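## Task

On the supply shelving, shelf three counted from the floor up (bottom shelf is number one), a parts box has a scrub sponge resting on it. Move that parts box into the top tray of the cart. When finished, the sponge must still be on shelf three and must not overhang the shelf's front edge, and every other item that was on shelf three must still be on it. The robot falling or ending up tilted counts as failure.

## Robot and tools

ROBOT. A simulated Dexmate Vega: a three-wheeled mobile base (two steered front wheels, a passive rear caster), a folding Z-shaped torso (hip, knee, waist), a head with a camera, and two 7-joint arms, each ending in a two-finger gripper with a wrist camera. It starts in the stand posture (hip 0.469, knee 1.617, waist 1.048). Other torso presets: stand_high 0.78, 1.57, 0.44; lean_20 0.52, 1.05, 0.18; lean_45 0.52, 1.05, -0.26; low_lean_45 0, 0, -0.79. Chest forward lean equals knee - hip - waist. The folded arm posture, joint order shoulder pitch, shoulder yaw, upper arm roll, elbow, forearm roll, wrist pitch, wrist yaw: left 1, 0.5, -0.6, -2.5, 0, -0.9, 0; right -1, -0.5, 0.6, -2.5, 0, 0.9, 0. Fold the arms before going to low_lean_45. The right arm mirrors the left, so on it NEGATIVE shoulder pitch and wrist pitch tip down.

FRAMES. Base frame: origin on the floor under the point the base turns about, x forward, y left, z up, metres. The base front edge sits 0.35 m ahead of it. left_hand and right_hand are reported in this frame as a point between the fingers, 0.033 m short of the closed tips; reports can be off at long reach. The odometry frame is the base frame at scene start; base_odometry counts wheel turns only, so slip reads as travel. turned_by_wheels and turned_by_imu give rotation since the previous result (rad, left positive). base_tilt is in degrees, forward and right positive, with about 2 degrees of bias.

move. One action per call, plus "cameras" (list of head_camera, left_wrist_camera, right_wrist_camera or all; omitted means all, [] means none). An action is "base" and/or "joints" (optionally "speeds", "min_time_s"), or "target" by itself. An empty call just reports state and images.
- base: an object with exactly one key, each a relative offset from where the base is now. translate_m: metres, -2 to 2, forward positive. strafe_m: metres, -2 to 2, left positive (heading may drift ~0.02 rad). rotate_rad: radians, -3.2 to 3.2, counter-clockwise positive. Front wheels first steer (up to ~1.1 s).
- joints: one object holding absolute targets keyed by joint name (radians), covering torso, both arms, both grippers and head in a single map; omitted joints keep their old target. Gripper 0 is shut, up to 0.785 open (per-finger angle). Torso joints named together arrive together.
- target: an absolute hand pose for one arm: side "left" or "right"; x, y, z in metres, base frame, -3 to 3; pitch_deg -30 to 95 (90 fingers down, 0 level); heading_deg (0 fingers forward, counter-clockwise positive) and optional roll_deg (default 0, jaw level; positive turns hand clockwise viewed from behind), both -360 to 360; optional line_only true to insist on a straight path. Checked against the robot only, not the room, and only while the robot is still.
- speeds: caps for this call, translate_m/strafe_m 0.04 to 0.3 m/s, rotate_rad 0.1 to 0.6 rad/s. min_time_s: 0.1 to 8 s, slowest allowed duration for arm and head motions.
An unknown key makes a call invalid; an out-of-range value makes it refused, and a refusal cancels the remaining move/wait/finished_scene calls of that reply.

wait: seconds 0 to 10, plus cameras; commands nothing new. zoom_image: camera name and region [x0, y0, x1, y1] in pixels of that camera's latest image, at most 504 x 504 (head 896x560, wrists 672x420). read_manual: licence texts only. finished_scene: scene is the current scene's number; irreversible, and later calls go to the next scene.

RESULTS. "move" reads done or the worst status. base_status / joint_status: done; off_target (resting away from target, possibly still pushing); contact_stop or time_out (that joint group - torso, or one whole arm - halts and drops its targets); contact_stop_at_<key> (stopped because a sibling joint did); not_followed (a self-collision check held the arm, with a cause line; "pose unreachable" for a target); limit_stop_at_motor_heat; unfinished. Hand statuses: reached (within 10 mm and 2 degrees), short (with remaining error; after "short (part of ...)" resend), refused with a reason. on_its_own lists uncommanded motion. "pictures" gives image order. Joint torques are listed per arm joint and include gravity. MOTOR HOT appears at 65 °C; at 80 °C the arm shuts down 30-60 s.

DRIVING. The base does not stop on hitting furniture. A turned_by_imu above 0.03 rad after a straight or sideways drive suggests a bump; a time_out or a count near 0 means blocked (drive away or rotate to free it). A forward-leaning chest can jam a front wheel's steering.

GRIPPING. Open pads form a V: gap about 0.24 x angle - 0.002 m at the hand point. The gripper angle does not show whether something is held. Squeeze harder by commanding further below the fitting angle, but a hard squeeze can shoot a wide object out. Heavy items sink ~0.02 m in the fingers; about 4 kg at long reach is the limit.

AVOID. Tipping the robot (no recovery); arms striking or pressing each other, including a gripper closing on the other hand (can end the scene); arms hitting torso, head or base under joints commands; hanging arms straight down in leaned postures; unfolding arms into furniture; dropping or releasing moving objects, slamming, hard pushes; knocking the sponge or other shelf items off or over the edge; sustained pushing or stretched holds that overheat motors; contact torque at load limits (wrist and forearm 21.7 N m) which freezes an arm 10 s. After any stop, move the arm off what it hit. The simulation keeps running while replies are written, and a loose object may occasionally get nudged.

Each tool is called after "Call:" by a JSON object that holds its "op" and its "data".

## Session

Call:
{"op": "move", "data": {"joints": {"head_pan_rad":0.6,"head_camera_tilt_rad":0.3}, "cameras": ["head_camera"]}}

Call:
{"op": "move", "data": {"joints": {"head_pan_rad":-0.8}, "cameras": ["head_camera"]}}

Call:
{"op": "move", "data": {"joints": {"head_pan_rad":-2.2}, "cameras": ["head_camera"]}}

Call:
{"op": "move", "data": {"joints": {"head_pan_rad":2.1}, "cameras": ["head_camera"]}}

Scene clock: 1.07 s.
Joint torques (N m): left_arm=[8.19 1.32 1.18 -4.26 -0.04 -2.87 0.07] | right_arm=[-4.25 0.12 0.89 -5.61 -0.04 3.34 0.15]
move: done
base_odometry: x=+0.000 y=+0.000 heading=+0.000
turned_by_wheels: +0.000
turned_by_imu: +0.000
base_tilt: forward=+0.1 right=+0.4
base_status: not commanded
joint_positions: torso_hip_rad=+0.469 torso_knee_rad=+1.617 torso_waist_rad=+1.048 left_shoulder_pitch_rad=+2.198 left_shoulder_yaw_rad=+0.003 left_upper_arm_roll_rad=+0.005 left_elbow_rad=-1.088 left_forearm_roll_rad=-0.002 left_wrist_pitch_rad=-0.498 left_wrist_yaw_rad=-0.008 left_gripper_rad=+0.005 right_shoulder_pitch_rad=-2.186 right_shoulder_yaw_rad=+0.017 right_upper_arm_roll_rad=+0.012 right_elbow_rad=-1.116 right_forearm_roll_rad=-0.006 right_wrist_pitch_rad=+0.502 right_wrist_yaw_rad=+0.010 right_gripper_rad=+0.005 head_pan_rad=+0.599 head_tilt_rad=+0.000 head_camera_tilt_rad=+0.299
joint_status: all done
chest: x=-0.0111 y=+0.0000 z=+1.4155 quat_wxyz=(+0.999, +0.000, +0.050, +0.000) (m; base frame)
left_hand: x=+0.1936 y=+0.2243 z=+0.6017 quat_wxyz=(+0.416, +0.003, +0.909, -0.006) pitch_deg=+40.8 heading_deg=-0.9 roll_deg=-0.6 back=up (m; base frame)
right_hand: x=+0.2193 y=-0.2262 z=+0.6163 quat_wxyz=(+0.436, +0.005, +0.900, +0.003) pitch_deg=+38.2 heading_deg=+0.0 roll_deg=+0.7 back=up (m; base frame)
pictures: head_camera
camera_calibration:
head_camera: T_world_to_cam=[[0.571189, -0.81987, -0.0394423, 0.131723], [-0.32321, -0.180484, -0.928957, 1.3986], [0.754505, 0.543358, -0.36808, 0.566232], [0, 0, 0, 1]] pos_world=[-0.0504227, 0.0527545, 1.51285]

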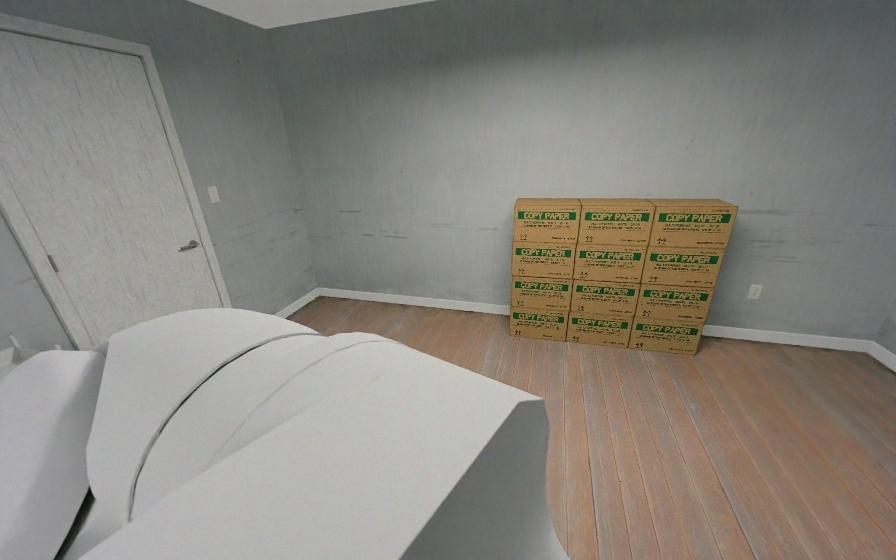

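Scene clock: 2.67 s.
Joint torques (N m): left_arm=[6.71 0.91 1.27 -3.95 -0.07 -2.83 0.15] | right_arm=[-4.46 0.46 0.84 -4.93 0.07 2.74 -0.28]
move: done
base_odometry: x=+0.000 y=+0.000 heading=+0.000
turned_by_wheels: +0.000
turned_by_imu: +0.000
base_tilt: forward=+0.1 right=+0.3
base_status: not commanded
joint_positions: torso_hip_rad=+0.469 torso_knee_rad=+1.617 torso_waist_rad=+1.048 left_shoulder_pitch_rad=+2.198 left_shoulder_yaw_rad=+0.003 left_upper_arm_roll_rad=+0.005 left_elbow_rad=-1.088 left_forearm_roll_rad=-0.002 left_wrist_pitch_rad=-0.498 left_wrist_yaw_rad=-0.008 left_gripper_rad=+0.005 right_shoulder_pitch_rad=-2.186 right_shoulder_yaw_rad=+0.017 right_upper_arm_roll_rad=+0.012 right_elbow_rad=-1.116 right_forearm_roll_rad=-0.006 right_wrist_pitch_rad=+0.502 right_wrist_yaw_rad=+0.010 right_gripper_rad=+0.005 head_pan_rad=-0.799 head_tilt_rad=+0.000 head_camera_tilt_rad=+0.299
joint_status: all done
chest: x=-0.0111 y=+0.0000 z=+1.4155 quat_wxyz=(+0.999, +0.000, +0.050, +0.000) (m; base frame)
left_hand: x=+0.1936 y=+0.2243 z=+0.6017 quat_wxyz=(+0.416, +0.003, +0.909, -0.006) pitch_deg=+40.8 heading_deg=-0.9 roll_deg=-0.6 back=up (m; base frame)
right_hand: x=+0.2193 y=-0.2262 z=+0.6163 quat_wxyz=(+0.436, +0.005, +0.900, +0.003) pitch_deg=+38.2 heading_deg=+0.0 roll_deg=+0.7 back=up (m; base frame)
pictures: head_camera
camera_calibration:
head_camera: T_world_to_cam=[[-0.704397, -0.704243, 0.0886972, -0.158053], [-0.31154, 0.194462, -0.930122, 1.40131], [0.637784, -0.682808, -0.356378, 0.539792], [0, 0, 0, 1]] pos_world=[-0.0190397, -0.0152343, 1.50977]

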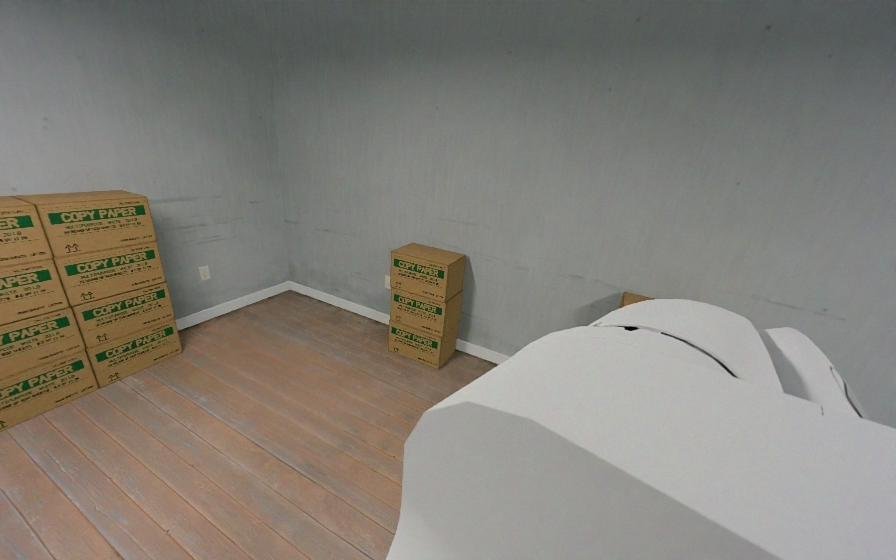

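Scene clock: 4.27 s.
Joint torques (N m): left_arm=[6.44 0.81 1.17 -4.14 -0.11 -2.75 0.24] | right_arm=[-6.26 -1.27 -0.58 -4.29 -0.07 2.35 -0.32]
move: done
base_odometry: x=+0.000 y=+0.000 heading=+0.000
turned_by_wheels: +0.000
turned_by_imu: +0.000
base_tilt: forward=+0.2 right=+0.3
base_status: not commanded
joint_positions: torso_hip_rad=+0.469 torso_knee_rad=+1.617 torso_waist_rad=+1.048 left_shoulder_pitch_rad=+2.198 left_shoulder_yaw_rad=+0.003 left_upper_arm_roll_rad=+0.005 left_elbow_rad=-1.088 left_forearm_roll_rad=-0.002 left_wrist_pitch_rad=-0.498 left_wrist_yaw_rad=-0.008 left_gripper_rad=+0.005 right_shoulder_pitch_rad=-2.186 right_shoulder_yaw_rad=+0.017 right_upper_arm_roll_rad=+0.012 right_elbow_rad=-1.116 right_forearm_roll_rad=-0.006 right_wrist_pitch_rad=+0.502 right_wrist_yaw_rad=+0.010 right_gripper_rad=+0.005 head_pan_rad=-2.199 head_tilt_rad=+0.000 head_camera_tilt_rad=+0.299
joint_status: all done
chest: x=-0.0111 y=+0.0000 z=+1.4155 quat_wxyz=(+0.999, +0.000, +0.050, +0.000) (m; base frame)
left_hand: x=+0.1936 y=+0.2243 z=+0.6017 quat_wxyz=(+0.416, +0.003, +0.909, -0.006) pitch_deg=+40.8 heading_deg=-0.9 roll_deg=-0.6 back=up (m; base frame)
right_hand: x=+0.2193 y=-0.2262 z=+0.6163 quat_wxyz=(+0.436, +0.005, +0.900, +0.003) pitch_deg=+38.2 heading_deg=+0.0 roll_deg=+0.7 back=up (m; base frame)
pictures: head_camera
camera_calibration:
head_camera: T_world_to_cam=[[-0.808758, 0.579718, 0.0991824, -0.181762], [0.0583912, 0.246948, -0.967268, 1.48526], [-0.585236, -0.776494, -0.233572, 0.261968], [0, 0, 0, 1]] pos_world=[-0.0804148, -0.0579963, 1.51586]

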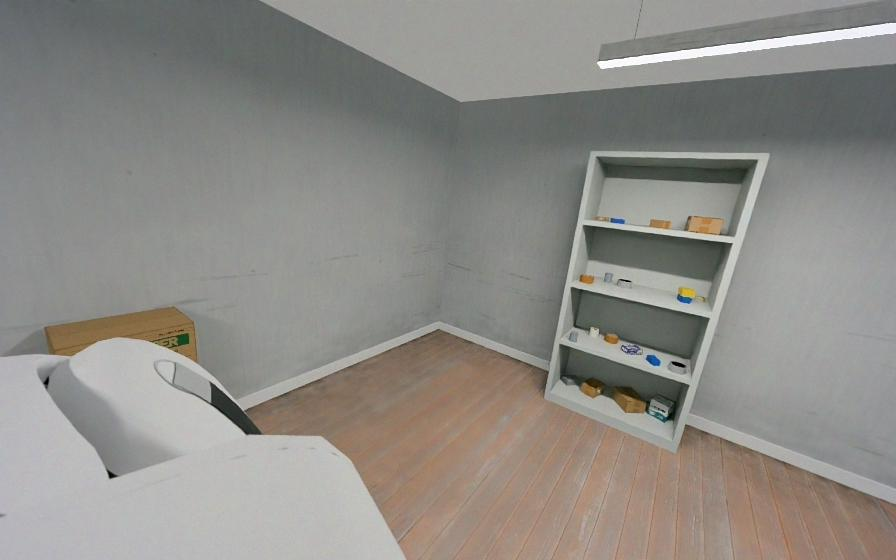

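Scene clock: 7.80 s.
Joint torques (N m): left_arm=[7.28 1.1 1.11 -4.18 -0.11 -2.7 -0.11] | right_arm=[-2.49 0.32 0.11 -5.75 0.02 2.19 -0.17]
move: done
base_odometry: x=+0.000 y=+0.000 heading=+0.000
turned_by_wheels: +0.000
turned_by_imu: +0.001
base_tilt: forward=+0.1 right=+0.3
base_status: not commanded
joint_positions: torso_hip_rad=+0.469 torso_knee_rad=+1.617 torso_waist_rad=+1.048 left_shoulder_pitch_rad=+2.198 left_shoulder_yaw_rad=+0.003 left_upper_arm_roll_rad=+0.005 left_elbow_rad=-1.088 left_forearm_roll_rad=-0.002 left_wrist_pitch_rad=-0.498 left_wrist_yaw_rad=-0.008 left_gripper_rad=+0.005 right_shoulder_pitch_rad=-2.186 right_shoulder_yaw_rad=+0.017 right_upper_arm_roll_rad=+0.012 right_elbow_rad=-1.116 right_forearm_roll_rad=-0.006 right_wrist_pitch_rad=+0.502 right_wrist_yaw_rad=+0.010 right_gripper_rad=+0.005 head_pan_rad=+2.099 head_tilt_rad=+0.000 head_camera_tilt_rad=+0.299
joint_status: all done
chest: x=-0.0111 y=+0.0000 z=+1.4155 quat_wxyz=(+0.999, +0.000, +0.050, +0.000) (m; base frame)
left_hand: x=+0.1936 y=+0.2243 z=+0.6017 quat_wxyz=(+0.416, +0.003, +0.909, -0.006) pitch_deg=+40.8 heading_deg=-0.9 roll_deg=-0.6 back=up (m; base frame)
right_hand: x=+0.2193 y=-0.2262 z=+0.6163 quat_wxyz=(+0.436, +0.005, +0.900, +0.003) pitch_deg=+38.2 heading_deg=+0.0 roll_deg=+0.7 back=up (m; base frame)
pictures: head_camera
camera_calibration:
head_camera: T_world_to_cam=[[0.855816, 0.512795, -0.0679645, 0.196268], [0.0674589, -0.240907, -0.968201, 1.48733], [-0.512862, 0.824018, -0.240764, 0.278323], [0, 0, 0, 1]] pos_world=[-0.125561, 0.0283188, 1.52038]

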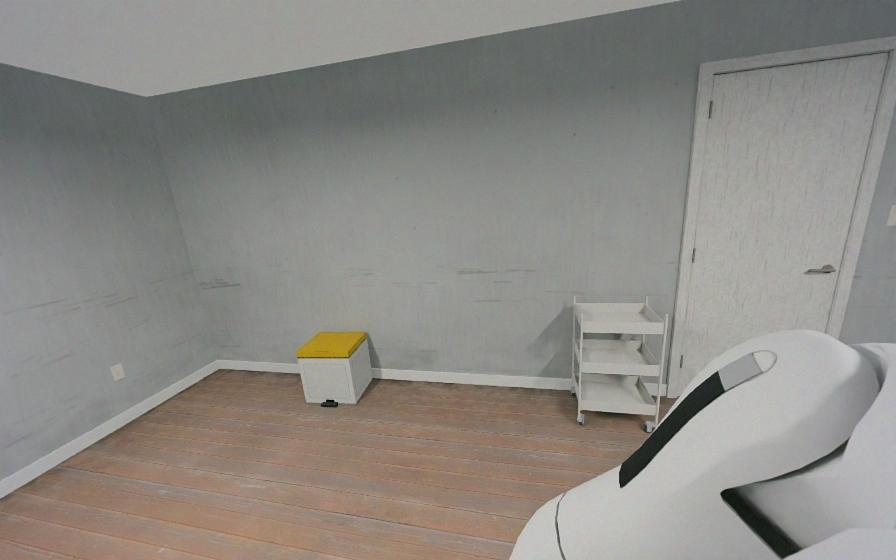

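Call:
{"op": "move", "data": {"base": {"rotate_rad":-2.778}, "joints": {"head_pan_rad":0,"head_camera_tilt_rad":0.4,"right_shoulder_pitch_rad":-1.134,"right_shoulder_yaw_rad":-0.528,"right_upper_arm_roll_rad":-0.491,"right_elbow_rad":-1.929,"right_forearm_roll_rad":1.173,"right_wrist_pitch_rad":-0.8,"right_wrist_yaw_rad":-0.929,"right_gripper_rad":0.5}, "cameras": ["head_camera"]}}

Call:
{"op": "move", "data": {"base": {"translate_m":1.45}, "cameras": ["head_camera","right_wrist_camera"]}}

Scene clock: 14.90 s.
Joint torques (N m): left_arm=[7.28 1.27 1.33 -4.49 -0.12 -2.8 0.1] | right_arm=[20.86 -3.76 3.1 -11.58 -0.1 2.06 -0.39]
move: done
base_odometry: x=+0.000 y=+0.000 heading=-2.776
turned_by_wheels: -2.775
turned_by_imu: -2.699
base_tilt: forward=+0.2 right=+0.2
base_status: done
joint_positions: torso_hip_rad=+0.469 torso_knee_rad=+1.617 torso_waist_rad=+1.048 left_shoulder_pitch_rad=+2.198 left_shoulder_yaw_rad=+0.003 left_upper_arm_roll_rad=+0.005 left_elbow_rad=-1.088 left_forearm_roll_rad=-0.002 left_wrist_pitch_rad=-0.498 left_wrist_yaw_rad=-0.008 left_gripper_rad=+0.005 right_shoulder_pitch_rad=-1.137 right_shoulder_yaw_rad=-0.526 right_upper_arm_roll_rad=-0.489 right_elbow_rad=-1.926 right_forearm_roll_rad=+1.170 right_wrist_pitch_rad=-0.797 right_wrist_yaw_rad=-0.926 right_gripper_rad=+0.500 head_pan_rad=+0.001 head_tilt_rad=+0.000 head_camera_tilt_rad=+0.399
joint_status: all done
chest: x=-0.0111 y=+0.0000 z=+1.4155 quat_wxyz=(+0.999, +0.000, +0.050, +0.000) (m; base frame)
left_hand: x=+0.1936 y=+0.2243 z=+0.6017 quat_wxyz=(+0.416, +0.003, +0.909, -0.006) pitch_deg=+40.8 heading_deg=-0.9 roll_deg=-0.6 back=up (m; base frame)
right_hand: x=+0.6801 y=-0.1558 z=+0.9987 quat_wxyz=(+0.461, +0.002, +0.887, +0.001) pitch_deg=+35.0 heading_deg=+0.0 roll_deg=+0.2 back=up (m; base frame)
pictures: head_camera
camera_calibration:
head_camera: T_world_to_cam=[[0.0140623, -0.999783, 0.0153958, 0.00685977], [-0.474993, -0.0202284, -0.879757, 1.31386], [0.879877, 0.00505853, -0.475174, 0.734822], [0, 0, 0, 1]] pos_world=[-0.0225762, 0.0297184, 1.50494]

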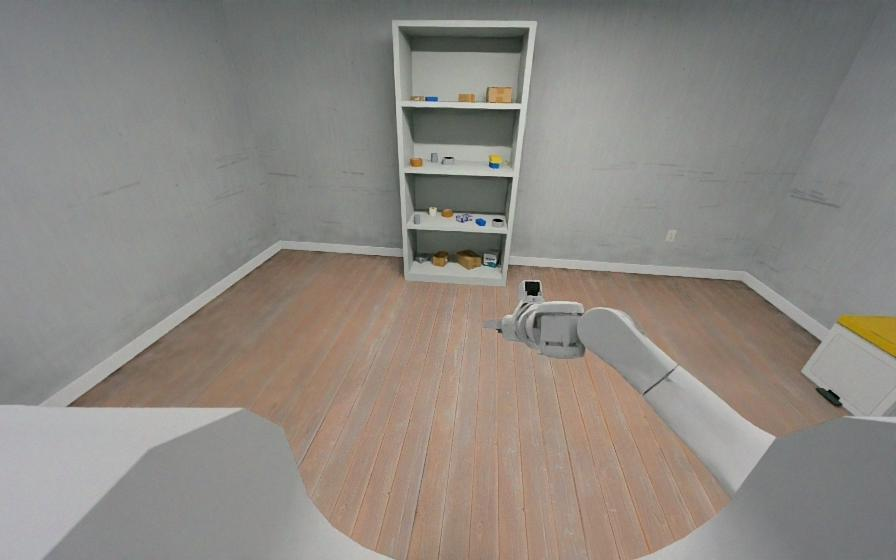

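Scene clock: 21.70 s.
Joint torques (N m): left_arm=[7.66 0.56 1.12 -3.71 -0.06 -2.77 0.1] | right_arm=[21.84 -1.36 3.93 -10.87 -0.37 1.72 -0.21]
move: done
base_odometry: x=-1.356 y=-0.515 heading=-2.776
turned_by_wheels: -0.001
turned_by_imu: -0.007
base_tilt: forward=+0.2 right=+0.3
base_status: done
joint_positions: torso_hip_rad=+0.469 torso_knee_rad=+1.617 torso_waist_rad=+1.048 left_shoulder_pitch_rad=+2.198 left_shoulder_yaw_rad=+0.003 left_upper_arm_roll_rad=+0.005 left_elbow_rad=-1.088 left_forearm_roll_rad=-0.002 left_wrist_pitch_rad=-0.498 left_wrist_yaw_rad=-0.008 left_gripper_rad=+0.005 right_shoulder_pitch_rad=-1.134 right_shoulder_yaw_rad=-0.528 right_upper_arm_roll_rad=-0.491 right_elbow_rad=-1.929 right_forearm_roll_rad=+1.173 right_wrist_pitch_rad=-0.800 right_wrist_yaw_rad=-0.929 right_gripper_rad=+0.500 head_pan_rad=+0.001 head_tilt_rad=+0.000 head_camera_tilt_rad=+0.399
joint_status: not commanded
chest: x=-0.0110 y=+0.0000 z=+1.4155 quat_wxyz=(+0.999, +0.000, +0.050, +0.000) (m; base frame)
left_hand: x=+0.1936 y=+0.2243 z=+0.6016 quat_wxyz=(+0.416, +0.003, +0.909, -0.006) pitch_deg=+40.8 heading_deg=-0.9 roll_deg=-0.6 back=up (m; base frame)
right_hand: x=+0.6801 y=-0.1553 z=+0.9997 quat_wxyz=(+0.461, +0.000, +0.887, +0.000) pitch_deg=+35.0 heading_deg=+0.0 roll_deg=+0.0 back=up (m; base frame)
pictures: head_camera, right_wrist_camera
camera_calibration:
head_camera: T_world_to_cam=[[0.0139784, -0.999783, 0.015441, 0.00678814], [-0.475191, -0.0202294, -0.87965, 1.31374], [0.879771, 0.00495864, -0.475371, 0.735031], [0, 0, 0, 1]] pos_world=[-0.0224768, 0.0297181, 1.50494]
right_wrist_camera: T_world_to_cam=[[-0.0314943, -0.998645, 0.0414377, -0.182926], [-0.692602, -0.00808587, -0.721275, 1.2423], [0.720632, -0.0514159, -0.691408, 0.348177], [0, 0, 0, 1]] pos_world=[0.60375, -0.154731, 1.14435]

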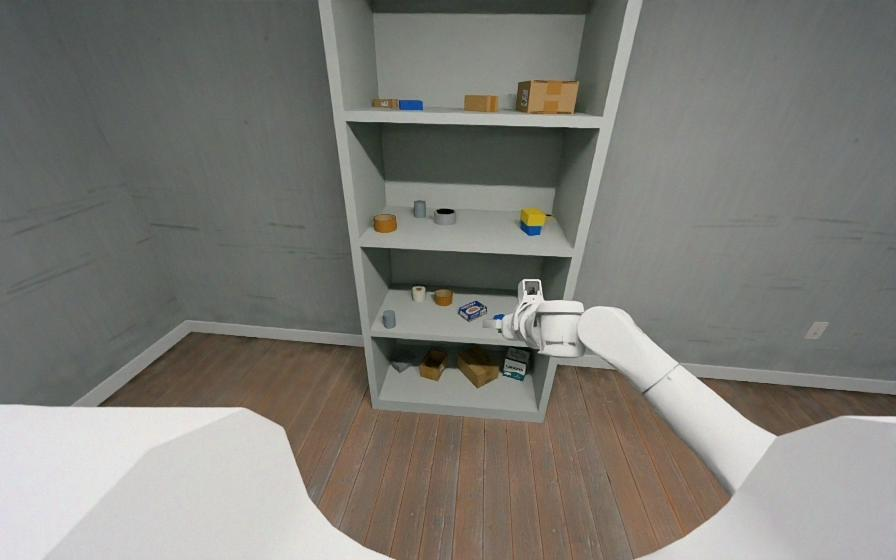

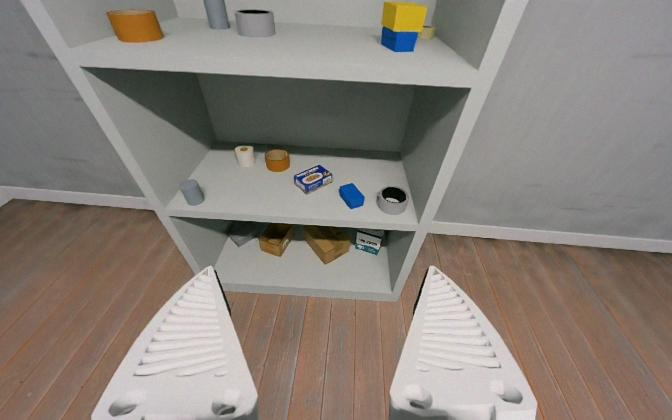

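Call:
{"op": "move", "data": {"target": {"side":"right","x":0.62,"y":-0.25,"z":1.15,"pitch_deg":30,"heading_deg":0,"line_only":true}, "cameras": []}}

Call:
{"op": "move", "data": {"base": {"rotate_rad":-0.042}, "cameras": []}}

Call:
{"op": "move", "data": {"base": {"translate_m":0.45}, "cameras": ["head_camera","right_wrist_camera"]}}

Call:
{"op": "zoom_image", "data": {"camera": "right_wrist_camera", "region": [240, 80, 480, 260]}}

Scene clock: 26.53 s.
Joint torques (N m): left_arm=[7.29 -0.49 1.58 -4.25 -0.08 -3.06 -0.14] | right_arm=[8.34 -7.14 11.07 -9.03 -0.31 1.87 -0.43]
move: done
base_odometry: x=-1.356 y=-0.515 heading=-2.776
turned_by_wheels: +0.000
turned_by_imu: +0.001
base_tilt: forward=+0.1 right=+0.3
base_status: not commanded
joint_positions: torso_hip_rad=+0.469 torso_knee_rad=+1.617 torso_waist_rad=+1.048 left_shoulder_pitch_rad=+2.198 left_shoulder_yaw_rad=+0.003 left_upper_arm_roll_rad=+0.005 left_elbow_rad=-1.088 left_forearm_roll_rad=-0.002 left_wrist_pitch_rad=-0.498 left_wrist_yaw_rad=-0.008 left_gripper_rad=+0.005 right_shoulder_pitch_rad=-1.263 right_shoulder_yaw_rad=-0.968 right_upper_arm_roll_rad=-0.135 right_elbow_rad=-2.330 right_forearm_roll_rad=+1.705 right_wrist_pitch_rad=-0.791 right_wrist_yaw_rad=-1.086 right_gripper_rad=+0.500 head_pan_rad=+0.001 head_tilt_rad=+0.000 head_camera_tilt_rad=+0.399
joint_status: not commanded
chest: x=-0.0110 y=+0.0000 z=+1.4155 quat_wxyz=(+0.999, +0.000, +0.050, +0.000) (m; base frame)
left_hand: x=+0.1936 y=+0.2243 z=+0.6016 quat_wxyz=(+0.416, +0.003, +0.909, -0.006) pitch_deg=+40.8 heading_deg=-0.9 roll_deg=-0.6 back=up (m; base frame)
right_hand: x=+0.6204 y=-0.2495 z=+1.1488 quat_wxyz=(+0.500, +0.000, +0.866, +0.000) pitch_deg=+30.1 heading_deg=+0.0 roll_deg=+0.0 back=up (m; base frame)
right_hand_status: reached (straight line, planned for 2.4 s): 1 mm and 0.1 deg off.
pictures: none
No camera images: "cameras" was empty.

Scene clock: 28.70 s.
Joint torques (N m): left_arm=[6.16 -0.58 1.11 -3.95 -0.08 -2.68 0.17] | right_arm=[9.11 -6.59 11.73 -6.51 -0.82 2.39 -0.45]
move: done
base_odometry: x=-1.356 y=-0.515 heading=-2.818
turned_by_wheels: -0.042
turned_by_imu: -0.040
base_tilt: forward=+0.1 right=+0.3
base_status: done
joint_positions: torso_hip_rad=+0.469 torso_knee_rad=+1.617 torso_waist_rad=+1.048 left_shoulder_pitch_rad=+2.198 left_shoulder_yaw_rad=+0.003 left_upper_arm_roll_rad=+0.005 left_elbow_rad=-1.088 left_forearm_roll_rad=-0.002 left_wrist_pitch_rad=-0.498 left_wrist_yaw_rad=-0.008 left_gripper_rad=+0.005 right_shoulder_pitch_rad=-1.263 right_shoulder_yaw_rad=-0.974 right_upper_arm_roll_rad=-0.134 right_elbow_rad=-2.332 right_forearm_roll_rad=+1.709 right_wrist_pitch_rad=-0.788 right_wrist_yaw_rad=-1.087 right_gripper_rad=+0.500 head_pan_rad=+0.000 head_tilt_rad=+0.000 head_camera_tilt_rad=+0.399
joint_status: not commanded
chest: x=-0.0110 y=+0.0000 z=+1.4155 quat_wxyz=(+0.999, +0.000, +0.050, +0.000) (m; base frame)
left_hand: x=+0.1936 y=+0.2243 z=+0.6016 quat_wxyz=(+0.416, +0.003, +0.909, -0.006) pitch_deg=+40.8 heading_deg=-0.9 roll_deg=-0.6 back=up (m; base frame)
right_hand: x=+0.6199 y=-0.2498 z=+1.1496 quat_wxyz=(+0.500, +0.000, +0.866, +0.000) pitch_deg=+30.0 heading_deg=+0.0 roll_deg=+0.0 back=up (m; base frame)
pictures: none
No camera images: "cameras" was empty.

Scene clock: 32.13 s.
Joint torques (N m): left_arm=[7.74 -0.07 1.47 -4.56 -0.12 -2.91 -0.02] | right_arm=[9.22 -6.31 10.63 -8.9 -0.59 2.72 -0.36]
move: done
base_odometry: x=-1.783 y=-0.658 heading=-2.819
turned_by_wheels: -0.001
turned_by_imu: -0.002
base_tilt: forward=+0.2 right=+0.3
base_status: done
joint_positions: torso_hip_rad=+0.469 torso_knee_rad=+1.617 torso_waist_rad=+1.048 left_shoulder_pitch_rad=+2.198 left_shoulder_yaw_rad=+0.003 left_upper_arm_roll_rad=+0.005 left_elbow_rad=-1.088 left_forearm_roll_rad=-0.002 left_wrist_pitch_rad=-0.498 left_wrist_yaw_rad=-0.008 left_gripper_rad=+0.005 right_shoulder_pitch_rad=-1.263 right_shoulder_yaw_rad=-0.974 right_upper_arm_roll_rad=-0.134 right_elbow_rad=-2.332 right_forearm_roll_rad=+1.709 right_wrist_pitch_rad=-0.788 right_wrist_yaw_rad=-1.087 right_gripper_rad=+0.500 head_pan_rad=+0.000 head_tilt_rad=+0.000 head_camera_tilt_rad=+0.399
joint_status: not commanded
chest: x=-0.0110 y=+0.0000 z=+1.4155 quat_wxyz=(+0.999, +0.000, +0.050, +0.000) (m; base frame)
left_hand: x=+0.1936 y=+0.2243 z=+0.6016 quat_wxyz=(+0.416, +0.003, +0.909, -0.006) pitch_deg=+40.8 heading_deg=-0.9 roll_deg=-0.6 back=up (m; base frame)
right_hand: x=+0.6199 y=-0.2498 z=+1.1496 quat_wxyz=(+0.500, +0.000, +0.866, +0.000) pitch_deg=+30.0 heading_deg=+0.0 roll_deg=+0.0 back=up (m; base frame)
pictures: head_camera, right_wrist_camera
camera_calibration:
head_camera: T_world_to_cam=[[0.0138909, -0.999784, 0.0154895, 0.00671283], [-0.475193, -0.0202306, -0.879649, 1.31374], [0.879772, 0.00485866, -0.475371, 0.735034], [0, 0, 0, 1]] pos_world=[-0.0224765, 0.0297177, 1.50494]
right_wrist_camera: T_world_to_cam=[[-0.034426, -0.998661, 0.0386038, -0.280394], [-0.627181, -0.00848567, -0.778827, 1.33347], [0.778112, -0.0510235, -0.62605, 0.379664], [0, 0, 0, 1]] pos_world=[0.531254, -0.249332, 1.28706]

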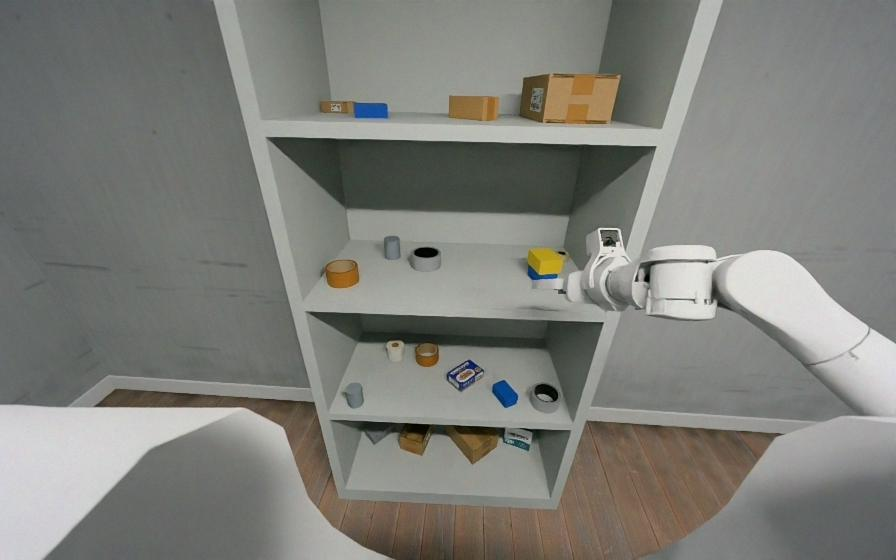

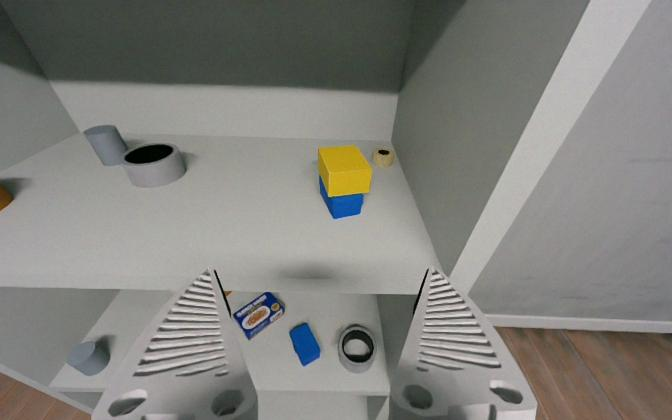

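Scaled by 2.100 from the camera's 672x420 image, which has a finer 960x600 frame.

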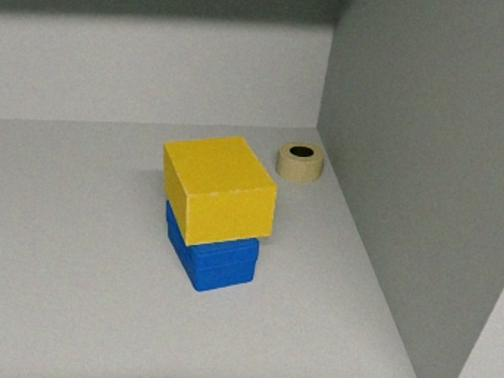

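Call:
{"op": "move", "data": {"base": {"translate_m":0.25}, "cameras": ["head_camera","right_wrist_camera"]}}

Call:
{"op": "move", "data": {"target": {"side":"right","x":0.645,"y":-0.29,"z":1.13,"pitch_deg":30,"heading_deg":14,"line_only":true}, "cameras": ["right_wrist_camera"]}}

Call:
{"op": "zoom_image", "data": {"camera": "right_wrist_camera", "region": [220, 120, 460, 360]}}

Scene clock: 35.43 s.
Joint torques (N m): left_arm=[6.75 0.3 0.72 -4.58 0.01 -2.48 0.23] | right_arm=[8.47 -6.67 11.4 -6.89 -0.77 2.88 -0.08]
move: done
base_odometry: x=-2.020 y=-0.736 heading=-2.820
turned_by_wheels: -0.001
turned_by_imu: -0.001
base_tilt: forward=+0.1 right=+0.4
base_status: done
joint_positions: torso_hip_rad=+0.469 torso_knee_rad=+1.617 torso_waist_rad=+1.048 left_shoulder_pitch_rad=+2.198 left_shoulder_yaw_rad=+0.003 left_upper_arm_roll_rad=+0.005 left_elbow_rad=-1.088 left_forearm_roll_rad=-0.002 left_wrist_pitch_rad=-0.498 left_wrist_yaw_rad=-0.008 left_gripper_rad=+0.005 right_shoulder_pitch_rad=-1.263 right_shoulder_yaw_rad=-0.974 right_upper_arm_roll_rad=-0.134 right_elbow_rad=-2.332 right_forearm_roll_rad=+1.709 right_wrist_pitch_rad=-0.788 right_wrist_yaw_rad=-1.087 right_gripper_rad=+0.500 head_pan_rad=+0.000 head_tilt_rad=+0.000 head_camera_tilt_rad=+0.399
joint_status: not commanded
chest: x=-0.0110 y=+0.0000 z=+1.4155 quat_wxyz=(+0.999, +0.000, +0.050, +0.000) (m; base frame)
left_hand: x=+0.1936 y=+0.2243 z=+0.6016 quat_wxyz=(+0.416, +0.003, +0.909, -0.006) pitch_deg=+40.8 heading_deg=-0.9 roll_deg=-0.6 back=up (m; base frame)
right_hand: x=+0.6199 y=-0.2498 z=+1.1496 quat_wxyz=(+0.500, +0.000, +0.866, +0.000) pitch_deg=+30.0 heading_deg=+0.0 roll_deg=+0.0 back=up (m; base frame)
pictures: head_camera, right_wrist_camera
camera_calibration:
head_camera: T_world_to_cam=[[0.013893, -0.999784, 0.0154883, 0.00671483], [-0.475313, -0.0202312, -0.879584, 1.3136], [0.879707, 0.00485826, -0.475491, 0.735078], [0, 0, 0, 1]] pos_world=[-0.0223771, 0.0297177, 1.50484]
right_wrist_camera: T_world_to_cam=[[-0.0344235, -0.998661, 0.0386069, -0.280396], [-0.627181, -0.0084897, -0.778827, 1.33353], [0.778112, -0.0510235, -0.62605, 0.379586], [0, 0, 0, 1]] pos_world=[0.531354, -0.249332, 1.28706]

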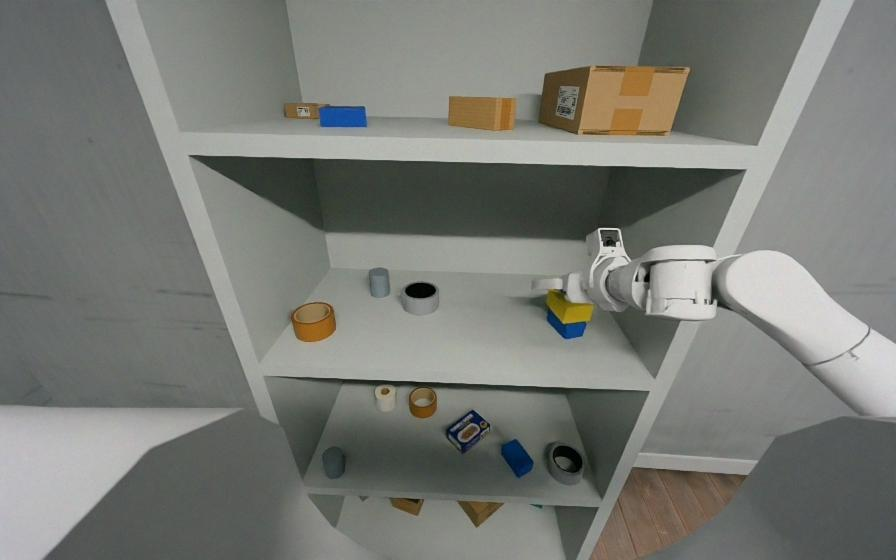

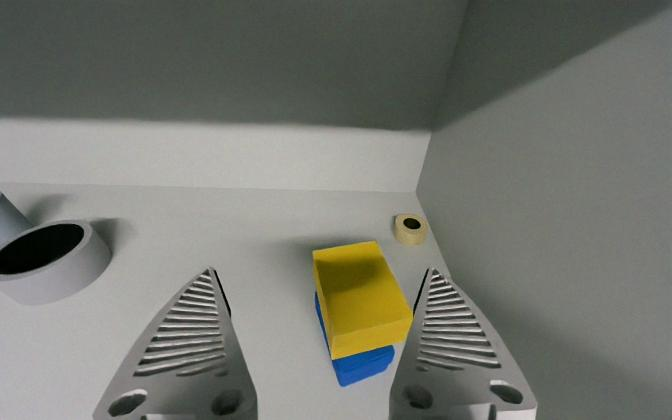

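Scene clock: 39.70 s.
Joint torques (N m): left_arm=[6.53 0.6 0.97 -4.07 -0.04 -2.65 -0.05] | right_arm=[9.57 -10.3 12.29 -1.12 -0.65 3.44 0.27]
move: done
base_odometry: x=-2.020 y=-0.736 heading=-2.820
turned_by_wheels: +0.000
turned_by_imu: +0.001
base_tilt: forward=+0.2 right=+0.2
base_status: not commanded
joint_positions: torso_hip_rad=+0.469 torso_knee_rad=+1.617 torso_waist_rad=+1.048 left_shoulder_pitch_rad=+2.198 left_shoulder_yaw_rad=+0.003 left_upper_arm_roll_rad=+0.005 left_elbow_rad=-1.088 left_forearm_roll_rad=-0.002 left_wrist_pitch_rad=-0.498 left_wrist_yaw_rad=-0.008 left_gripper_rad=+0.005 right_shoulder_pitch_rad=-1.427 right_shoulder_yaw_rad=-1.167 right_upper_arm_roll_rad=+0.044 right_elbow_rad=-2.105 right_forearm_roll_rad=+1.433 right_wrist_pitch_rad=-0.780 right_wrist_yaw_rad=-0.338 right_gripper_rad=+0.500 head_pan_rad=+0.000 head_tilt_rad=+0.000 head_camera_tilt_rad=+0.399
joint_status: not commanded
chest: x=-0.0110 y=+0.0000 z=+1.4155 quat_wxyz=(+0.999, +0.000, +0.050, +0.000) (m; base frame)
left_hand: x=+0.1936 y=+0.2243 z=+0.6016 quat_wxyz=(+0.416, +0.003, +0.909, -0.006) pitch_deg=+40.8 heading_deg=-0.9 roll_deg=-0.6 back=up (m; base frame)
right_hand: x=+0.6448 y=-0.2895 z=+1.1297 quat_wxyz=(+0.496, -0.105, +0.860, +0.061) pitch_deg=+30.0 heading_deg=+13.9 roll_deg=+0.0 back=up (m; base frame)
right_hand_status: reached (straight line, planned for 2.7 s): 1 mm and 0.1 deg off.
pictures: right_wrist_camera
camera_calibration:
right_wrist_camera: T_world_to_cam=[[0.206177, -0.977761, 0.0384088, -0.467234], [-0.606667, -0.158526, -0.778989, 1.2768], [0.767754, 0.137308, -0.62586, 0.406788], [0, 0, 0, 1]] pos_world=[0.558615, -0.310292, 1.26716]

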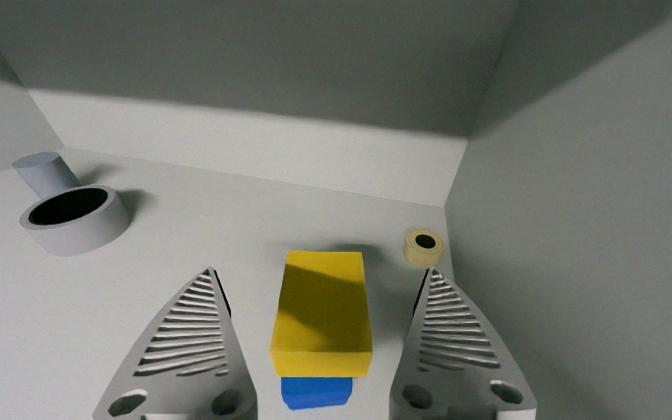

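Scaled by 2.100 from the camera's 672x420 image, which has a finer 960x600 frame.

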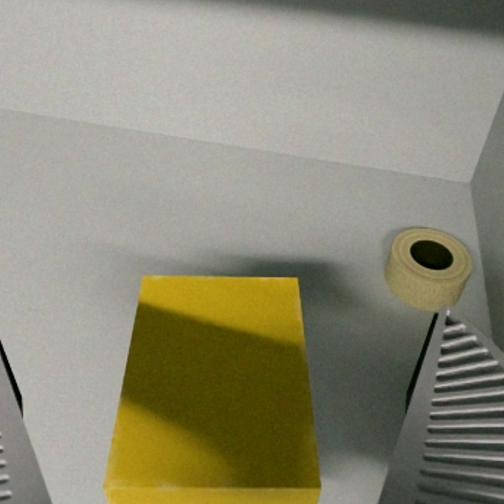

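Call:
{"op": "move", "data": {"cameras": ["head_camera","right_wrist_camera"]}}

Call:
{"op": "zoom_image", "data": {"camera": "head_camera", "region": [500, 230, 660, 370]}}

Call:
{"op": "zoom_image", "data": {"camera": "right_wrist_camera", "region": [220, 230, 420, 420]}}

Scene clock: 40.73 s.
Joint torques (N m): left_arm=[7.08 0.51 1.15 -3.44 -0.02 -2.88 0.01] | right_arm=[6.59 -10.76 12.49 -2.38 -0.62 3.31 0.21]
base_odometry: x=-2.020 y=-0.736 heading=-2.820
turned_by_wheels: +0.000
turned_by_imu: +0.000
base_tilt: forward=+0.2 right=+0.3
base_status: not commanded
joint_positions: torso_hip_rad=+0.469 torso_knee_rad=+1.617 torso_waist_rad=+1.048 left_shoulder_pitch_rad=+2.198 left_shoulder_yaw_rad=+0.003 left_upper_arm_roll_rad=+0.005 left_elbow_rad=-1.088 left_forearm_roll_rad=-0.002 left_wrist_pitch_rad=-0.498 left_wrist_yaw_rad=-0.008 left_gripper_rad=+0.005 right_shoulder_pitch_rad=-1.427 right_shoulder_yaw_rad=-1.168 right_upper_arm_roll_rad=+0.045 right_elbow_rad=-2.103 right_forearm_roll_rad=+1.431 right_wrist_pitch_rad=-0.779 right_wrist_yaw_rad=-0.333 right_gripper_rad=+0.500 head_pan_rad=+0.000 head_tilt_rad=+0.000 head_camera_tilt_rad=+0.399
joint_status: not commanded
chest: x=-0.0110 y=+0.0000 z=+1.4155 quat_wxyz=(+0.999, +0.000, +0.050, +0.000) (m; base frame)
left_hand: x=+0.1936 y=+0.2243 z=+0.6016 quat_wxyz=(+0.416, +0.003, +0.909, -0.006) pitch_deg=+40.8 heading_deg=-0.9 roll_deg=-0.6 back=up (m; base frame)
right_hand: x=+0.6448 y=-0.2897 z=+1.1296 quat_wxyz=(+0.496, -0.106, +0.860, +0.061) pitch_deg=+30.0 heading_deg=+14.0 roll_deg=+0.0 back=up (m; base frame)
right_hand_status: reached (straight line, planned for 2.7 s): 1 mm and 0.0 deg off.
pictures: head_camera, right_wrist_camera
camera_calibration:
head_camera: T_world_to_cam=[[0.013893, -0.999784, 0.0154883, 0.00671483], [-0.475313, -0.0202312, -0.879584, 1.3136], [0.879707, 0.00485826, -0.475491, 0.735078], [0, 0, 0, 1]] pos_world=[-0.0223771, 0.0297177, 1.50484]
right_wrist_camera: T_world_to_cam=[[0.20787, -0.977394, 0.0386077, -0.468728], [-0.606525, -0.159759, -0.778848, 1.27608], [0.76741, 0.138482, -0.626023, 0.407468], [0, 0, 0, 1]] pos_world=[0.558716, -0.310693, 1.26706]

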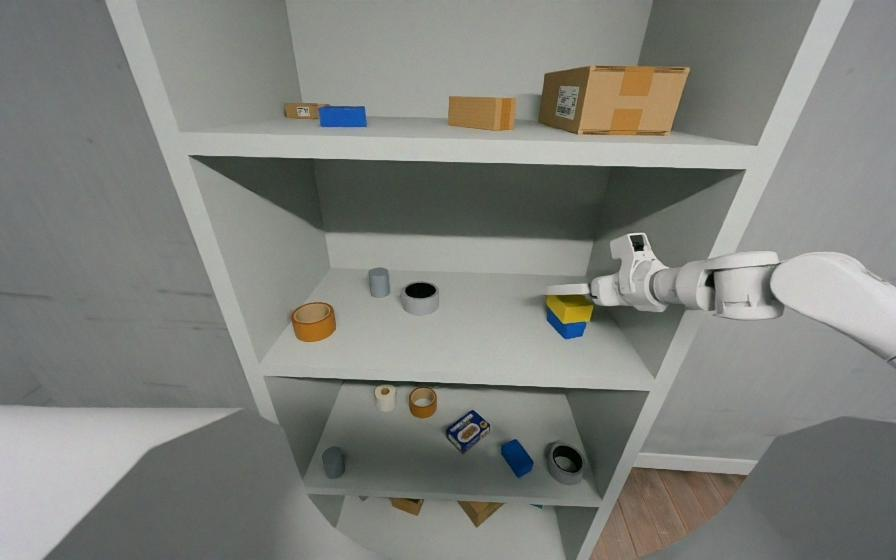

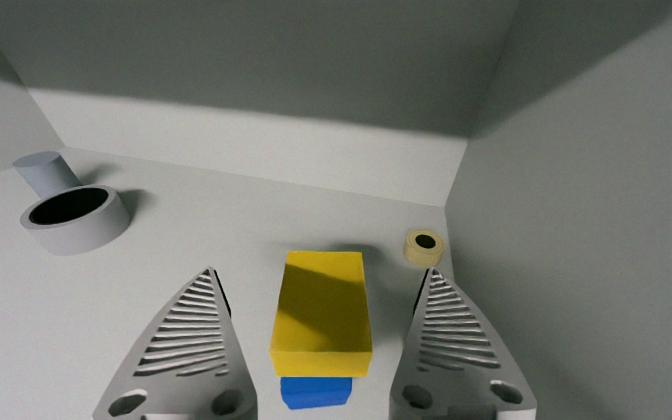

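Scaled by 3.150 from the camera's 896x560 image, which has a finer 960x600 frame.

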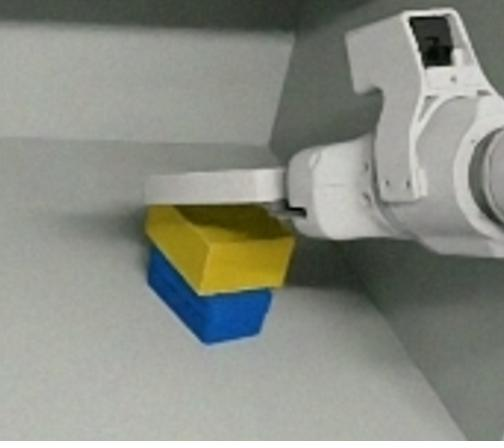

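Scaled by 2.520 from the camera's 672x420 image, which has a finer 960x600 frame.

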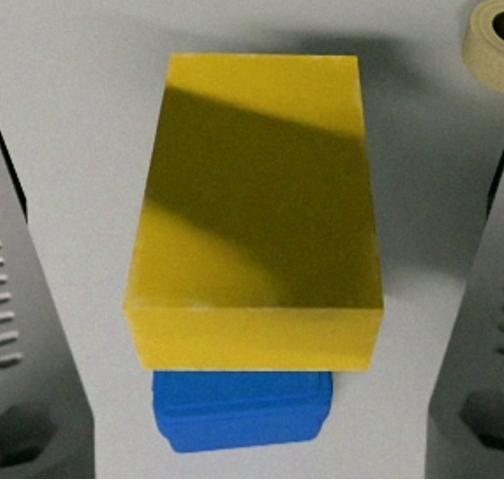

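Call:
{"op": "move", "data": {"target": {"side":"right","x":0.685,"y":-0.280,"z":1.053,"pitch_deg":30,"heading_deg":14,"line_only":true}, "cameras": ["head_camera","right_wrist_camera"]}}

Call:
{"op": "zoom_image", "data": {"camera": "head_camera", "region": [500, 230, 660, 370]}}

Scene clock: 44.00 s.
Joint torques (N m): left_arm=[6.84 0.97 0.91 -4.15 -0.12 -2.84 0.07] | right_arm=[16.59 -4.49 5 -3.29 -0.34 2.08 0.21]
move: done
base_odometry: x=-2.020 y=-0.736 heading=-2.820
turned_by_wheels: +0.000
turned_by_imu: +0.001
base_tilt: forward=+0.2 right=+0.3
base_status: not commanded
joint_positions: torso_hip_rad=+0.469 torso_knee_rad=+1.617 torso_waist_rad=+1.048 left_shoulder_pitch_rad=+2.198 left_shoulder_yaw_rad=+0.003 left_upper_arm_roll_rad=+0.005 left_elbow_rad=-1.088 left_forearm_roll_rad=-0.002 left_wrist_pitch_rad=-0.498 left_wrist_yaw_rad=-0.008 left_gripper_rad=+0.005 right_shoulder_pitch_rad=-1.283 right_shoulder_yaw_rad=-1.044 right_upper_arm_roll_rad=-0.244 right_elbow_rad=-1.925 right_forearm_roll_rad=+1.192 right_wrist_pitch_rad=-0.661 right_wrist_yaw_rad=-0.236 right_gripper_rad=+0.500 head_pan_rad=+0.000 head_tilt_rad=+0.000 head_camera_tilt_rad=+0.399
joint_status: not commanded
chest: x=-0.0110 y=+0.0000 z=+1.4155 quat_wxyz=(+0.999, +0.000, +0.050, +0.000) (m; base frame)
left_hand: x=+0.1936 y=+0.2243 z=+0.6016 quat_wxyz=(+0.416, +0.003, +0.909, -0.006) pitch_deg=+40.8 heading_deg=-0.9 roll_deg=-0.6 back=up (m; base frame)
right_hand: x=+0.6843 y=-0.2806 z=+1.0546 quat_wxyz=(+0.496, -0.105, +0.860, +0.061) pitch_deg=+30.0 heading_deg=+14.0 roll_deg=+0.0 back=up (m; base frame)
right_hand_status: reached (straight line, planned for 1.3 s): 2 mm and 0.1 deg off.
pictures: head_camera, right_wrist_camera
camera_calibration:
head_camera: T_world_to_cam=[[0.0138918, -0.999783, 0.0154911, 0.00671046], [-0.475193, -0.0202324, -0.879649, 1.31374], [0.879772, 0.00485868, -0.475371, 0.735034], [0, 0, 0, 1]] pos_world=[-0.0224765, 0.0297177, 1.50494]
right_wrist_camera: T_world_to_cam=[[0.206912, -0.977612, 0.0382366, -0.464056], [-0.606002, -0.158747, -0.779462, 1.24362], [0.768082, 0.138109, -0.625281, 0.327621], [0, 0, 0, 1]] pos_world=[0.598015, -0.301493, 1.19195]

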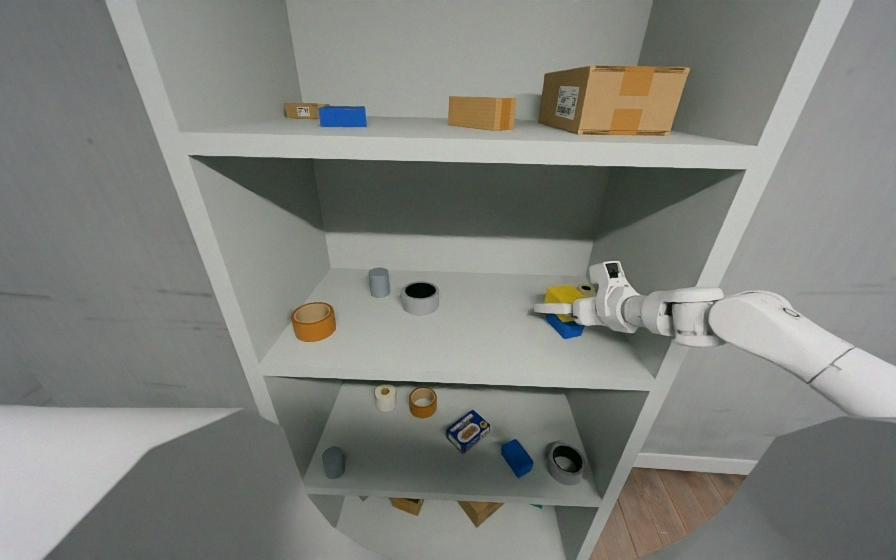

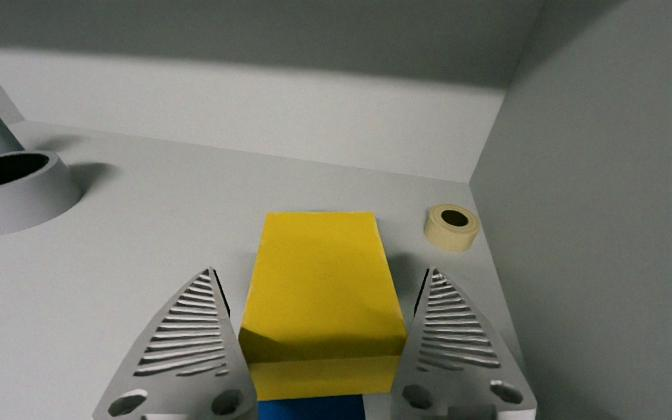

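Scaled by 3.150 from the camera's 896x560 image, which has a finer 960x600 frame.

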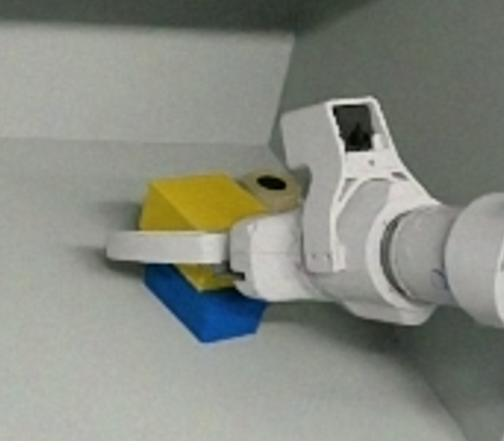

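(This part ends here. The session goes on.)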